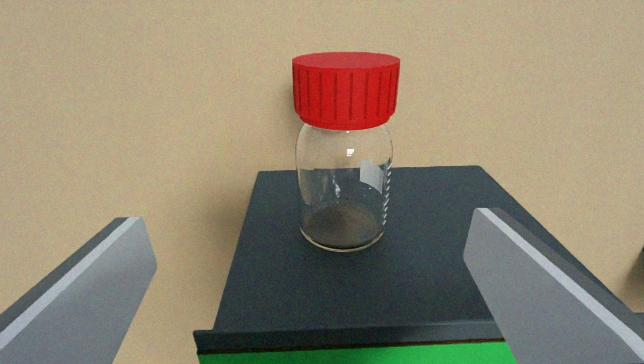

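Call:
move(target={"side": "left", "x": 0.406, "y": 0.427, "z": 1.431, "quat_wxyz": [0.5, 0.5, -0.5, -0.5]}, min_time_s=0.7, cameras=["left_wrist_camera"])

Call:
move(joints={"left_gripper_m": 0.03}, cameras=["left_wrist_camera"])

Call:
move(target={"side": "left", "x": 0.404, "y": 0.427, "z": 1.464, "quat_wxyz": [0.5, 0.5, -0.5, -0.5]}, min_time_s=0.4, cameras=["left_wrist_camera"])

Scene clock: 54.30 s.
Joint torques (N m): left_arm=[-22.2 14.12 2.18 -8.02 0.11 -1.86 0.28] | right_arm=[-8.48 -10.84 -5.1 -7.26 0.11 -1.93 -0.27]
External joint torques (N m): left_arm=[-0.41 0.74 -0.64 0.19 -0.3 0.12 0.26] | right_arm=[0.27 -1.08 0.09 0.7 -0.12 0.04 -0.26]
Wrist force (N): left_arm=[0.7 -6.4 0.7] | right_arm=[3.8 4.5 0.8]
Wrist torque (N m): left_arm=[0.35 0.10 0.01] | right_arm=[-0.24 0.14 -0.12]
Wrist force, peak (N): left_arm=[0.3 -6.8 1.6] | right_arm=[4.1 5.2 0.8]
move: done
base_odometry: x=+3.332 y=+0.462 heading=+0.172
lidar_m: 0.50 0.52 0.71 1.33 2.11 3.04 5.35 2.98 2.42 2.00 0.72 0.52
base_status: not commanded
joint_positions: torso_squat_rad=+0.350 torso_shift_rad=+0.000 torso_pitch_rad=+0.000 torso_yaw_rad=+0.000 left_shoulder_pitch_rad=-0.975 left_shoulder_roll_rad=+0.721 left_shoulder_yaw_rad=+0.377 left_elbow_rad=-1.274 left_forearm_roll_rad=+0.667 left_wrist_pitch_rad=+0.903 left_hand_roll_rad=-1.806 left_gripper_m=+0.100 right_shoulder_pitch_rad=+0.079 right_shoulder_roll_rad=-0.487 right_shoulder_yaw_rad=-0.334 right_elbow_rad=-2.237 right_forearm_roll_rad=-0.538 right_wrist_pitch_rad=+0.659 right_hand_roll_rad=+1.498 right_gripper_m=+0.100 head_pan_rad=-0.300 head_tilt_rad=+0.420
joint_status: all done
wheel_motors_off: 0
motor_effort: left_wheel=+1(2) right_wheel=-2(3)
contact_limits: left_gripper_m 672.5 mA
chest: x=-0.2281 y=-0.0002 z=+1.2475 quat_wxyz=(+1.000, +0.000, +0.000, +0.000) (m; base frame)
left_hand: x=+0.4055 y=+0.4268 z=+1.4314 quat_wxyz=(+0.500, +0.500, -0.500, -0.500) (m; base frame)
left_hand_status: reached (checked arc, planned for 0.8 s): 1 mm and 0.1 deg off.
right_hand: x=+0.2291 y=-0.3667 z=+1.2227 quat_wxyz=(+0.502, -0.500, -0.499, +0.499) (m; base frame)
pictures: left_wrist_camera
camera_calibration:
left_wrist_camera: T_world_to_cam=[[-0.0352134, -0.999367, -0.00507749, 0.447008], [-0.466003, 0.020914, -0.884536, 1.47343], [0.884082, -0.0287814, -0.466445, 0.395694], [0, 0, 0, 1]] pos_world=[0.35254, 0.427298, 1.49014]

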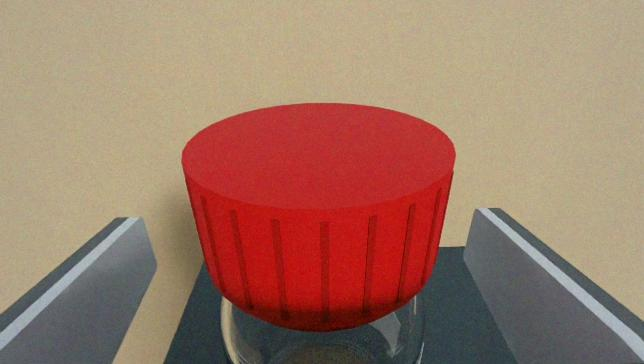

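Scene clock: 55.60 s.
Joint torques (N m): left_arm=[-21.77 14.32 1.85 -7.7 0.16 -2.02 0.35] | right_arm=[-8.21 -10.57 -4.57 -7.4 0.15 -2.03 -0.12]
External joint torques (N m): left_arm=[0.02 0.93 -0.96 0.51 -0.25 -0.04 0.34] | right_arm=[0.54 -0.81 0.62 0.56 -0.08 -0.06 -0.11]
Wrist force (N): left_arm=[1.5 -5.6 1.0] | right_arm=[3.2 4.8 0.5]
Wrist torque (N m): left_arm=[0.32 0.07 0.04] | right_arm=[-0.28 0.10 -0.12]
Wrist force, peak (N): left_arm=[0.9 -6.3 0.9] | right_arm=[3.9 5.1 0.9]
move: off_target
base_odometry: x=+3.332 y=+0.462 heading=+0.172
lidar_m: 0.49 0.52 0.70 1.33 2.11 3.04 5.35 2.98 2.42 2.01 0.72 0.52
base_status: not commanded
joint_positions: torso_squat_rad=+0.350 torso_shift_rad=+0.000 torso_pitch_rad=+0.000 torso_yaw_rad=+0.000 left_shoulder_pitch_rad=-0.975 left_shoulder_roll_rad=+0.721 left_shoulder_yaw_rad=+0.377 left_elbow_rad=-1.274 left_forearm_roll_rad=+0.667 left_wrist_pitch_rad=+0.903 left_hand_roll_rad=-1.806 left_gripper_m=+0.055 right_shoulder_pitch_rad=+0.079 right_shoulder_roll_rad=-0.487 right_shoulder_yaw_rad=-0.334 right_elbow_rad=-2.237 right_forearm_roll_rad=-0.538 right_wrist_pitch_rad=+0.659 right_hand_roll_rad=+1.498 right_gripper_m=+0.100 head_pan_rad=-0.300 head_tilt_rad=+0.420
joint_status: left_gripper_m off_target (ended at +0.055, target +0.030)
wheel_motors_off: 0
motor_effort: left_wheel=+1(2) right_wheel=-1(3)
contact_limits: left_gripper_m 672.5 mA
chest: x=-0.2281 y=-0.0002 z=+1.2475 quat_wxyz=(+1.000, +0.000, +0.000, +0.000) (m; base frame)
left_hand: x=+0.4055 y=+0.4268 z=+1.4314 quat_wxyz=(+0.500, +0.500, -0.500, -0.500) (m; base frame)
right_hand: x=+0.2291 y=-0.3667 z=+1.2227 quat_wxyz=(+0.502, -0.500, -0.499, +0.499) (m; base frame)
pictures: left_wrist_camera
camera_calibration:
left_wrist_camera: T_world_to_cam=[[-0.0352134, -0.999367, -0.00507749, 0.447008], [-0.466003, 0.020914, -0.884536, 1.47343], [0.884082, -0.0287814, -0.466445, 0.395694], [0, 0, 0, 1]] pos_world=[0.35254, 0.427298, 1.49014]

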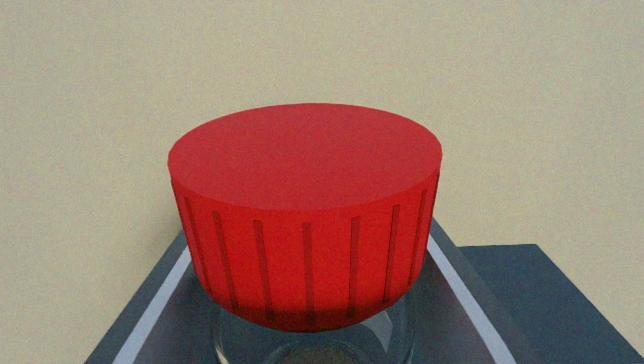

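Scene clock: 56.80 s.
Joint torques (N m): left_arm=[-23.04 14.79 0.69 -7.92 0.27 -2.32 0.33] | right_arm=[-9.08 -10.79 -4.99 -7.35 0.17 -1.93 -0.07]
External joint torques (N m): left_arm=[-1.08 1.89 -1.94 0.05 -0.14 -0.34 0.32] | right_arm=[-0.33 -1.03 0.2 0.6 -0.06 0.04 -0.07]
Wrist force (N): left_arm=[0.4 -7.6 0.8] | right_arm=[3.6 4.9 1.0]
Wrist torque (N m): left_arm=[0.28 0.07 -0.10] | right_arm=[-0.28 0.13 -0.11]
Wrist force, peak (N): left_arm=[-0.1 -9.1 1.0] | right_arm=[3.6 4.9 1.0]
move: done
base_odometry: x=+3.332 y=+0.462 heading=+0.172
lidar_m: 0.49 0.52 0.71 1.34 2.10 3.04 5.34 2.98 2.42 2.00 0.71 0.52
base_status: not commanded
joint_positions: torso_squat_rad=+0.350 torso_shift_rad=+0.000 torso_pitch_rad=+0.000 torso_yaw_rad=+0.000 left_shoulder_pitch_rad=-1.066 left_shoulder_roll_rad=+0.759 left_shoulder_yaw_rad=+0.362 left_elbow_rad=-1.220 left_forearm_roll_rad=+0.660 left_wrist_pitch_rad=+0.946 left_hand_roll_rad=-1.797 left_gripper_m=+0.055 right_shoulder_pitch_rad=+0.079 right_shoulder_roll_rad=-0.487 right_shoulder_yaw_rad=-0.334 right_elbow_rad=-2.237 right_forearm_roll_rad=-0.538 right_wrist_pitch_rad=+0.659 right_hand_roll_rad=+1.498 right_gripper_m=+0.100 head_pan_rad=-0.300 head_tilt_rad=+0.420
joint_status: all done
wheel_motors_off: 0
motor_effort: left_wheel=+2(2) right_wheel=-2(3)
contact_limits: left_gripper_m 672.5 mA
chest: x=-0.2281 y=-0.0002 z=+1.2475 quat_wxyz=(+1.000, +0.000, +0.000, +0.000) (m; base frame)
left_hand: x=+0.4038 y=+0.4270 z=+1.4642 quat_wxyz=(+0.500, +0.500, -0.500, -0.500) (m; base frame)
left_hand_status: reached (checked arc, planned for 0.4 s): 0 mm and 0.0 deg off.
right_hand: x=+0.2291 y=-0.3667 z=+1.2228 quat_wxyz=(+0.502, -0.500, -0.499, +0.499) (m; base frame)
pictures: left_wrist_camera
camera_calibration:
left_wrist_camera: T_world_to_cam=[[-0.0357941, -0.999347, -0.0048763, 0.447302], [-0.466305, 0.0210172, -0.884374, 1.50146], [0.883899, -0.0293815, -0.466753, 0.413296], [0, 0, 0, 1]] pos_world=[0.350838, 0.427597, 1.52294]

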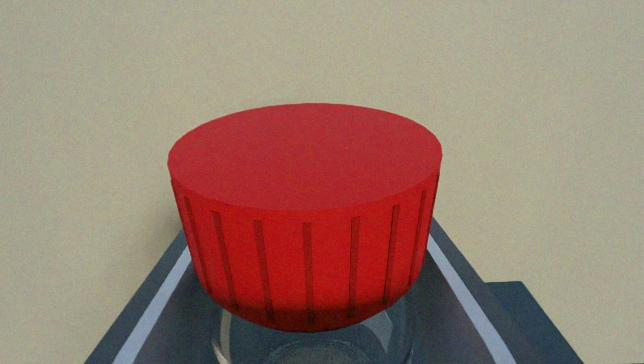

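Call:
move(target={"side": "left", "x": 0.265, "y": 0.415, "z": 1.462, "quat_wxyz": [0.5, 0.5, -0.5, -0.5]}, min_time_s=0.6, cameras=["left_wrist_camera"])

Call:
move(target={"side": "left", "x": 0.262, "y": 0.405, "z": 1.27, "quat_wxyz": [0.5, 0.5, -0.5, -0.5]}, min_time_s=0.6, cameras=["left_wrist_camera"])

Call:
move(target={"side": "left", "x": 0.32, "y": 0.405, "z": 1.266, "quat_wxyz": [0.5, 0.5, -0.5, -0.5]}, min_time_s=0.4, cameras=["left_wrist_camera"])

Call:
move(target={"side": "left", "x": 0.374, "y": 0.405, "z": 1.265, "quat_wxyz": [0.5, 0.5, -0.5, -0.5]}, min_time_s=0.4, cameras=["left_wrist_camera"])

Scene clock: 59.73 s.
Joint torques (N m): left_arm=[-17.49 15.37 3.96 -5.27 -0.18 -2.78 0.14] | right_arm=[-8.74 -11.05 -4.58 -7.4 0.16 -1.76 -0.22]
External joint torques (N m): left_arm=[-1.97 1.65 0.18 -1.24 -0.07 -0.76 0.13] | right_arm=[0 -1.29 0.61 0.56 -0.07 0.21 -0.21]
Wrist force (N): left_arm=[0.4 -7.5 0.9] | right_arm=[3.3 4.1 0.6]
Wrist torque (N m): left_arm=[0.29 0.05 -0.10] | right_arm=[-0.16 0.12 -0.10]
Wrist force, peak (N): left_arm=[-0.6 -9.0 1.2] | right_arm=[3.7 5.7 0.3]
move: done
base_odometry: x=+3.332 y=+0.462 heading=+0.172
lidar_m: 0.49 0.52 0.71 1.33 2.11 3.04 5.34 2.97 2.43 2.00 0.72 0.52
base_status: not commanded
joint_positions: torso_squat_rad=+0.350 torso_shift_rad=+0.000 torso_pitch_rad=+0.000 torso_yaw_rad=+0.000 left_shoulder_pitch_rad=-0.692 left_shoulder_roll_rad=+0.835 left_shoulder_yaw_rad=+0.545 left_elbow_rad=-1.928 left_forearm_roll_rad=+0.748 left_wrist_pitch_rad=+1.294 left_hand_roll_rad=-1.503 left_gripper_m=+0.055 right_shoulder_pitch_rad=+0.079 right_shoulder_roll_rad=-0.487 right_shoulder_yaw_rad=-0.334 right_elbow_rad=-2.237 right_forearm_roll_rad=-0.538 right_wrist_pitch_rad=+0.659 right_hand_roll_rad=+1.498 right_gripper_m=+0.100 head_pan_rad=-0.300 head_tilt_rad=+0.420
joint_status: all done
wheel_motors_off: 0
motor_effort: left_wheel=+1(2) right_wheel=-2(3)
contact_limits: left_gripper_m 672.5 mA
chest: x=-0.2280 y=-0.0002 z=+1.2475 quat_wxyz=(+1.000, +0.000, +0.000, +0.000) (m; base frame)
left_hand: x=+0.2661 y=+0.4152 z=+1.4621 quat_wxyz=(+0.500, +0.500, -0.499, -0.501) (m; base frame)
left_hand_status: reached (checked arc, planned for 1.0 s): 1 mm and 0.1 deg off.
right_hand: x=+0.2292 y=-0.3667 z=+1.2227 quat_wxyz=(+0.502, -0.500, -0.499, +0.499) (m; base frame)
pictures: left_wrist_camera
camera_calibration:
left_wrist_camera: T_world_to_cam=[[-0.0362731, -0.999324, -0.00590785, 0.43214], [-0.468237, 0.0222179, -0.883323, 1.43409], [0.882858, -0.0292746, -0.468727, 0.536825], [0, 0, 0, 1]] pos_world=[0.213228, 0.415701, 1.52094]

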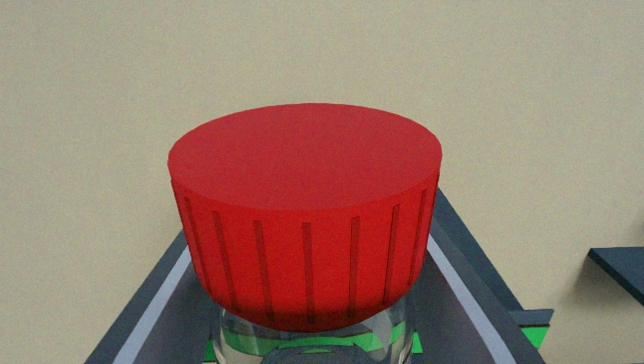

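Scene clock: 61.00 s.
Joint torques (N m): left_arm=[-14.92 12.66 3.46 -9.47 0.25 -2.24 0.52] | right_arm=[-8.38 -10.76 -5.1 -7.16 0.13 -1.84 -0.14]
External joint torques (N m): left_arm=[-2.47 1.44 0.1 -1.55 -0.12 -0.26 0.5] | right_arm=[0.36 -1 0.09 0.8 -0.1 0.13 -0.13]
Wrist force (N): left_arm=[0.6 -7.6 1.4] | right_arm=[2.9 5.2 0.9]
Wrist torque (N m): left_arm=[0.28 0.07 0.03] | right_arm=[-0.32 0.02 -0.13]
Wrist force, peak (N): left_arm=[0.6 -9.7 0.5] | right_arm=[3.7 5.3 1.4]
move: done
base_odometry: x=+3.332 y=+0.462 heading=+0.172
lidar_m: 0.50 0.52 0.71 1.34 2.10 3.04 5.34 2.97 2.43 2.00 0.71 0.51
base_status: not commanded
joint_positions: torso_squat_rad=+0.350 torso_shift_rad=+0.000 torso_pitch_rad=+0.000 torso_yaw_rad=+0.000 left_shoulder_pitch_rad=-0.202 left_shoulder_roll_rad=+0.428 left_shoulder_yaw_rad=+0.547 left_elbow_rad=-2.080 left_forearm_roll_rad=+0.728 left_wrist_pitch_rad=+0.896 left_hand_roll_rad=-1.775 left_gripper_m=+0.055 right_shoulder_pitch_rad=+0.079 right_shoulder_roll_rad=-0.487 right_shoulder_yaw_rad=-0.334 right_elbow_rad=-2.237 right_forearm_roll_rad=-0.538 right_wrist_pitch_rad=+0.659 right_hand_roll_rad=+1.498 right_gripper_m=+0.100 head_pan_rad=-0.300 head_tilt_rad=+0.420
joint_status: all done
wheel_motors_off: 0
motor_effort: left_wheel=+2(2) right_wheel=-2(3)
contact_limits: left_gripper_m 672.5 mA
chest: x=-0.2280 y=-0.0002 z=+1.2475 quat_wxyz=(+1.000, +0.000, +0.000, +0.000) (m; base frame)
left_hand: x=+0.2617 y=+0.4054 z=+1.2697 quat_wxyz=(+0.502, +0.500, -0.499, -0.499) (m; base frame)
left_hand_status: reached (checked arc, planned for 0.8 s): 1 mm and 0.3 deg off.
right_hand: x=+0.2292 y=-0.3667 z=+1.2227 quat_wxyz=(+0.502, -0.500, -0.499, +0.499) (m; base frame)
pictures: left_wrist_camera
camera_calibration:
left_wrist_camera: T_world_to_cam=[[-0.0313448, -0.999504, -0.00291985, 0.416119], [-0.469538, 0.0173036, -0.882743, 1.26392], [0.882356, -0.0262984, -0.469847, 0.45059], [0, 0, 0, 1]] pos_world=[0.208919, 0.405893, 1.32864]

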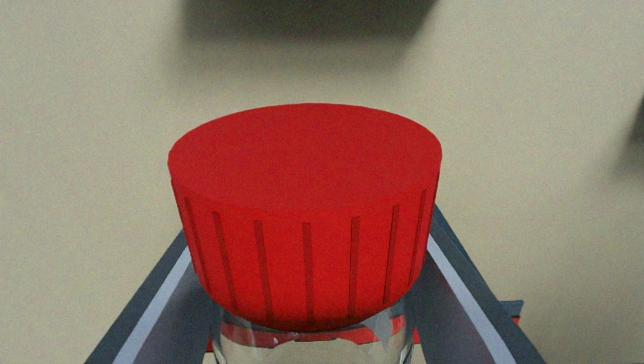

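Scene clock: 61.90 s.
Joint torques (N m): left_arm=[-16.88 13.52 2.12 -9.24 0.24 -2.29 0.12] | right_arm=[-8.14 -11.27 -5.14 -7.37 0.22 -2.01 -0.1]
External joint torques (N m): left_arm=[-1.24 1.73 -0.99 -0.49 -0.2 -0.34 0.1] | right_arm=[0.61 -1.5 0.05 0.58 -0.01 -0.04 -0.1]
Wrist force (N): left_arm=[0.7 -7.2 0.9] | right_arm=[4.2 5.0 1.0]
Wrist torque (N m): left_arm=[0.25 0.07 0.03] | right_arm=[-0.31 0.18 -0.14]
Wrist force, peak (N): left_arm=[0.1 -8.7 1.9] | right_arm=[4.2 5.0 1.0]
move: done
base_odometry: x=+3.332 y=+0.462 heading=+0.172
lidar_m: 0.50 0.52 0.70 1.33 2.11 3.04 5.34 2.98 2.43 2.01 0.72 0.52
base_status: not commanded
joint_positions: torso_squat_rad=+0.350 torso_shift_rad=+0.000 torso_pitch_rad=+0.000 torso_yaw_rad=+0.000 left_shoulder_pitch_rad=-0.361 left_shoulder_roll_rad=+0.440 left_shoulder_yaw_rad=+0.479 left_elbow_rad=-1.837 left_forearm_roll_rad=+0.692 left_wrist_pitch_rad=+0.803 left_hand_roll_rad=-1.842 left_gripper_m=+0.055 right_shoulder_pitch_rad=+0.079 right_shoulder_roll_rad=-0.487 right_shoulder_yaw_rad=-0.334 right_elbow_rad=-2.237 right_forearm_roll_rad=-0.538 right_wrist_pitch_rad=+0.659 right_hand_roll_rad=+1.498 right_gripper_m=+0.100 head_pan_rad=-0.300 head_tilt_rad=+0.420
joint_status: all done
wheel_motors_off: 0
motor_effort: left_wheel=+2(2) right_wheel=-2(2)
contact_limits: left_gripper_m 672.5 mA
chest: x=-0.2280 y=-0.0002 z=+1.2475 quat_wxyz=(+1.000, +0.000, +0.000, +0.000) (m; base frame)
left_hand: x=+0.3200 y=+0.4050 z=+1.2661 quat_wxyz=(+0.500, +0.500, -0.500, -0.500) (m; base frame)
left_hand_status: reached (checked arc, planned for 0.6 s): 0 mm and 0.0 deg off.
right_hand: x=+0.2292 y=-0.3667 z=+1.2227 quat_wxyz=(+0.502, -0.500, -0.499, +0.499) (m; base frame)
pictures: left_wrist_camera
camera_calibration:
left_wrist_camera: T_world_to_cam=[[-0.0359307, -0.999342, -0.00490257, 0.42132], [-0.466695, 0.0211173, -0.884166, 1.28753], [0.883688, -0.0294807, -0.467147, 0.39492], [0, 0, 0, 1]] pos_world=[0.267036, 0.405497, 1.32494]

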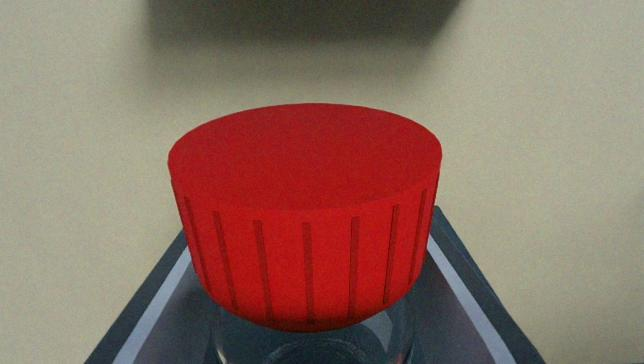

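Scene clock: 62.93 s.
Joint torques (N m): left_arm=[-19.31 13.75 1.45 -9.89 0.43 -2.35 0.11] | right_arm=[-8.48 -11.21 -4.73 -7.24 0.3 -1.86 -0.12]
External joint torques (N m): left_arm=[-0.73 1.41 -1.36 -0.44 -0.05 -0.44 0.09] | right_arm=[0.26 -1.44 0.46 0.72 0.07 0.11 -0.11]
Wrist force (N): left_arm=[1.0 -7.7 0.7] | right_arm=[3.5 5.0 0.8]
Wrist torque (N m): left_arm=[0.30 0.12 0.04] | right_arm=[-0.30 0.10 -0.16]
Wrist force, peak (N): left_arm=[0.3 -8.9 1.8] | right_arm=[4.1 4.9 1.7]
move: done
base_odometry: x=+3.332 y=+0.462 heading=+0.172
lidar_m: 0.50 0.51 0.71 1.34 2.10 3.04 5.34 2.97 2.42 2.01 0.72 0.52
base_status: not commanded
joint_positions: torso_squat_rad=+0.350 torso_shift_rad=+0.000 torso_pitch_rad=+0.000 torso_yaw_rad=+0.000 left_shoulder_pitch_rad=-0.522 left_shoulder_roll_rad=+0.458 left_shoulder_yaw_rad=+0.431 left_elbow_rad=-1.574 left_forearm_roll_rad=+0.690 left_wrist_pitch_rad=+0.702 left_hand_roll_rad=-1.917 left_gripper_m=+0.055 right_shoulder_pitch_rad=+0.079 right_shoulder_roll_rad=-0.487 right_shoulder_yaw_rad=-0.334 right_elbow_rad=-2.237 right_forearm_roll_rad=-0.538 right_wrist_pitch_rad=+0.659 right_hand_roll_rad=+1.498 right_gripper_m=+0.100 head_pan_rad=-0.300 head_tilt_rad=+0.420
joint_status: all done
wheel_motors_off: 0
motor_effort: left_wheel=+1(2) right_wheel=-2(2)
contact_limits: left_gripper_m 672.5 mA
chest: x=-0.2280 y=-0.0002 z=+1.2475 quat_wxyz=(+1.000, +0.000, +0.000, +0.000) (m; base frame)
left_hand: x=+0.3740 y=+0.4050 z=+1.2652 quat_wxyz=(+0.500, +0.500, -0.500, -0.500) (m; base frame)
left_hand_status: reached (checked arc, planned for 0.6 s): 0 mm and 0.0 deg off.
right_hand: x=+0.2292 y=-0.3667 z=+1.2227 quat_wxyz=(+0.502, -0.500, -0.499, +0.499) (m; base frame)
pictures: left_wrist_camera
camera_calibration:
left_wrist_camera: T_world_to_cam=[[-0.0357089, -0.99935, -0.00490988, 0.423298], [-0.466624, 0.0210176, -0.884206, 1.31192], [0.883734, -0.0292829, -0.467072, 0.346542], [0, 0, 0, 1]] pos_world=[0.321036, 0.405597, 1.32394]

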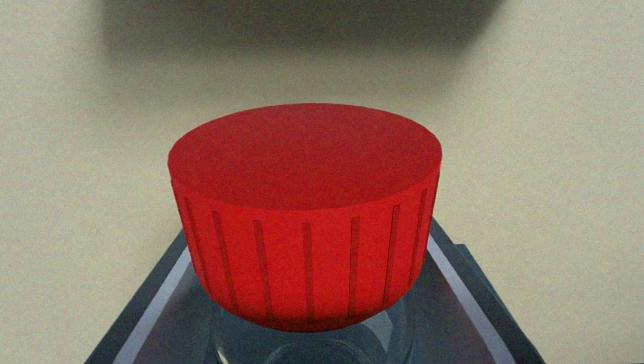

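Call:
move(target={"side": "left", "x": 0.374, "y": 0.405, "z": 1.242, "quat_wxyz": [0.5, 0.5, -0.5, -0.5]}, min_time_s=0.5, cameras=[])

Call:
move(target={"side": "left", "x": 0.374, "y": 0.405, "z": 1.238, "quat_wxyz": [0.5, 0.5, -0.5, -0.5]}, min_time_s=0.3, cameras=["left_wrist_camera"])

Scene clock: 64.17 s.
Joint torques (N m): left_arm=[-19.85 12.68 0.89 -10.07 0.48 -2.44 -0.01] | right_arm=[-8.22 -10.7 -4.78 -7.47 0.36 -2.02 -0.35]
External joint torques (N m): left_arm=[-1.55 0.51 -1.96 -0.35 -0.02 -0.56 -0.03] | right_arm=[0.53 -0.93 0.41 0.49 0.13 -0.05 -0.34]
Wrist force (N): left_arm=[0.9 -7.8 0.7] | right_arm=[2.6 4.4 1.0]
Wrist torque (N m): left_arm=[0.30 0.09 0.02] | right_arm=[-0.25 0.02 -0.13]
Wrist force, peak (N): left_arm=[0.6 -8.1 1.0] | right_arm=[3.7 5.2 0.7]
move: done
base_odometry: x=+3.332 y=+0.462 heading=+0.172
lidar_m: 0.49 0.52 0.70 1.33 2.11 3.04 5.34 2.97 2.42 2.00 0.72 0.52
base_status: not commanded
joint_positions: torso_squat_rad=+0.350 torso_shift_rad=+0.000 torso_pitch_rad=+0.000 torso_yaw_rad=+0.000 left_shoulder_pitch_rad=-0.484 left_shoulder_roll_rad=+0.440 left_shoulder_yaw_rad=+0.420 left_elbow_rad=-1.555 left_forearm_roll_rad=+0.716 left_wrist_pitch_rad=+0.648 left_hand_roll_rad=-1.956 left_gripper_m=+0.055 right_shoulder_pitch_rad=+0.079 right_shoulder_roll_rad=-0.487 right_shoulder_yaw_rad=-0.334 right_elbow_rad=-2.237 right_forearm_roll_rad=-0.538 right_wrist_pitch_rad=+0.659 right_hand_roll_rad=+1.498 right_gripper_m=+0.100 head_pan_rad=-0.300 head_tilt_rad=+0.420
joint_status: all done
wheel_motors_off: 0
motor_effort: left_wheel=+2(2) right_wheel=-3(3)
contact_limits: left_gripper_m 672.5 mA
chest: x=-0.2280 y=-0.0002 z=+1.2475 quat_wxyz=(+1.000, +0.000, +0.000, +0.000) (m; base frame)
left_hand: x=+0.3734 y=+0.4055 z=+1.2422 quat_wxyz=(+0.502, +0.500, -0.498, -0.499) (m; base frame)
left_hand_status: reached (checked arc, planned for 0.5 s): 1 mm and 0.3 deg off.
right_hand: x=+0.2292 y=-0.3667 z=+1.2227 quat_wxyz=(+0.502, -0.500, -0.499, +0.499) (m; base frame)
pictures: none
No camera images: "cameras" was empty.

Scene clock: 64.80 s.
Joint torques (N m): left_arm=[-17.46 13.06 0.36 -9.19 0.65 -1.58 0.1] | right_arm=[-8.3 -10.55 -4.76 -7.52 0.27 -1.86 -0.21]
External joint torques (N m): left_arm=[0.8 0.88 -2.56 0.58 0.15 0.28 0.09] | right_arm=[0.45 -0.79 0.43 0.43 0.04 0.11 -0.2]
Wrist force (N): left_arm=[-0.1 -4.2 1.0] | right_arm=[3.6 4.6 2.0]
Wrist torque (N m): left_arm=[0.37 0.09 -0.10] | right_arm=[-0.30 0.16 -0.14]
Wrist force, peak (N): left_arm=[1.0 -7.7 0.9] | right_arm=[3.9 4.8 0.8]
move: done
base_odometry: x=+3.332 y=+0.462 heading=+0.172
lidar_m: 0.49 0.52 0.71 1.33 2.11 3.04 5.34 2.98 2.43 2.00 0.72 0.52
base_status: not commanded
joint_positions: torso_squat_rad=+0.350 torso_shift_rad=+0.000 torso_pitch_rad=+0.000 torso_yaw_rad=+0.000 left_shoulder_pitch_rad=-0.478 left_shoulder_roll_rad=+0.440 left_shoulder_yaw_rad=+0.415 left_elbow_rad=-1.545 left_forearm_roll_rad=+0.734 left_wrist_pitch_rad=+0.630 left_hand_roll_rad=-1.972 left_gripper_m=+0.055 right_shoulder_pitch_rad=+0.079 right_shoulder_roll_rad=-0.487 right_shoulder_yaw_rad=-0.334 right_elbow_rad=-2.237 right_forearm_roll_rad=-0.538 right_wrist_pitch_rad=+0.659 right_hand_roll_rad=+1.498 right_gripper_m=+0.100 head_pan_rad=-0.300 head_tilt_rad=+0.420
joint_status: all done
wheel_motors_off: 0
motor_effort: left_wheel=+1(2) right_wheel=-2(3)
contact_limits: left_gripper_m 672.5 mA
chest: x=-0.2280 y=-0.0002 z=+1.2475 quat_wxyz=(+1.000, +0.000, +0.000, +0.000) (m; base frame)
left_hand: x=+0.3739 y=+0.4052 z=+1.2386 quat_wxyz=(+0.500, +0.500, -0.500, -0.499) (m; base frame)
left_hand_status: reached (checked arc, planned for 0.3 s): 1 mm and 0.1 deg off.
right_hand: x=+0.2292 y=-0.3667 z=+1.2227 quat_wxyz=(+0.502, -0.500, -0.499, +0.499) (m; base frame)
pictures: left_wrist_camera
camera_calibration:
left_wrist_camera: T_world_to_cam=[[-0.034851, -0.999381, -0.00480455, 0.422864], [-0.46622, 0.0205102, -0.884431, 1.28872], [0.883982, -0.0285833, -0.466647, 0.333293], [0, 0, 0, 1]] pos_world=[0.320938, 0.405697, 1.29734]

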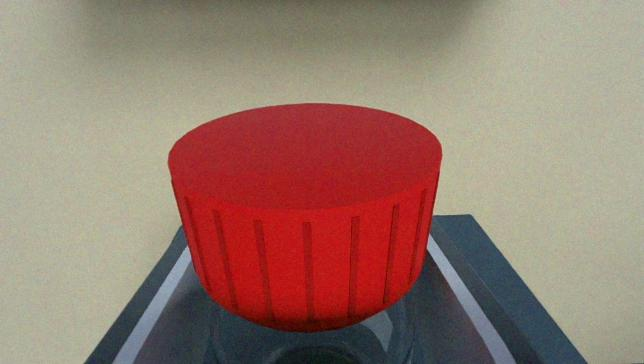

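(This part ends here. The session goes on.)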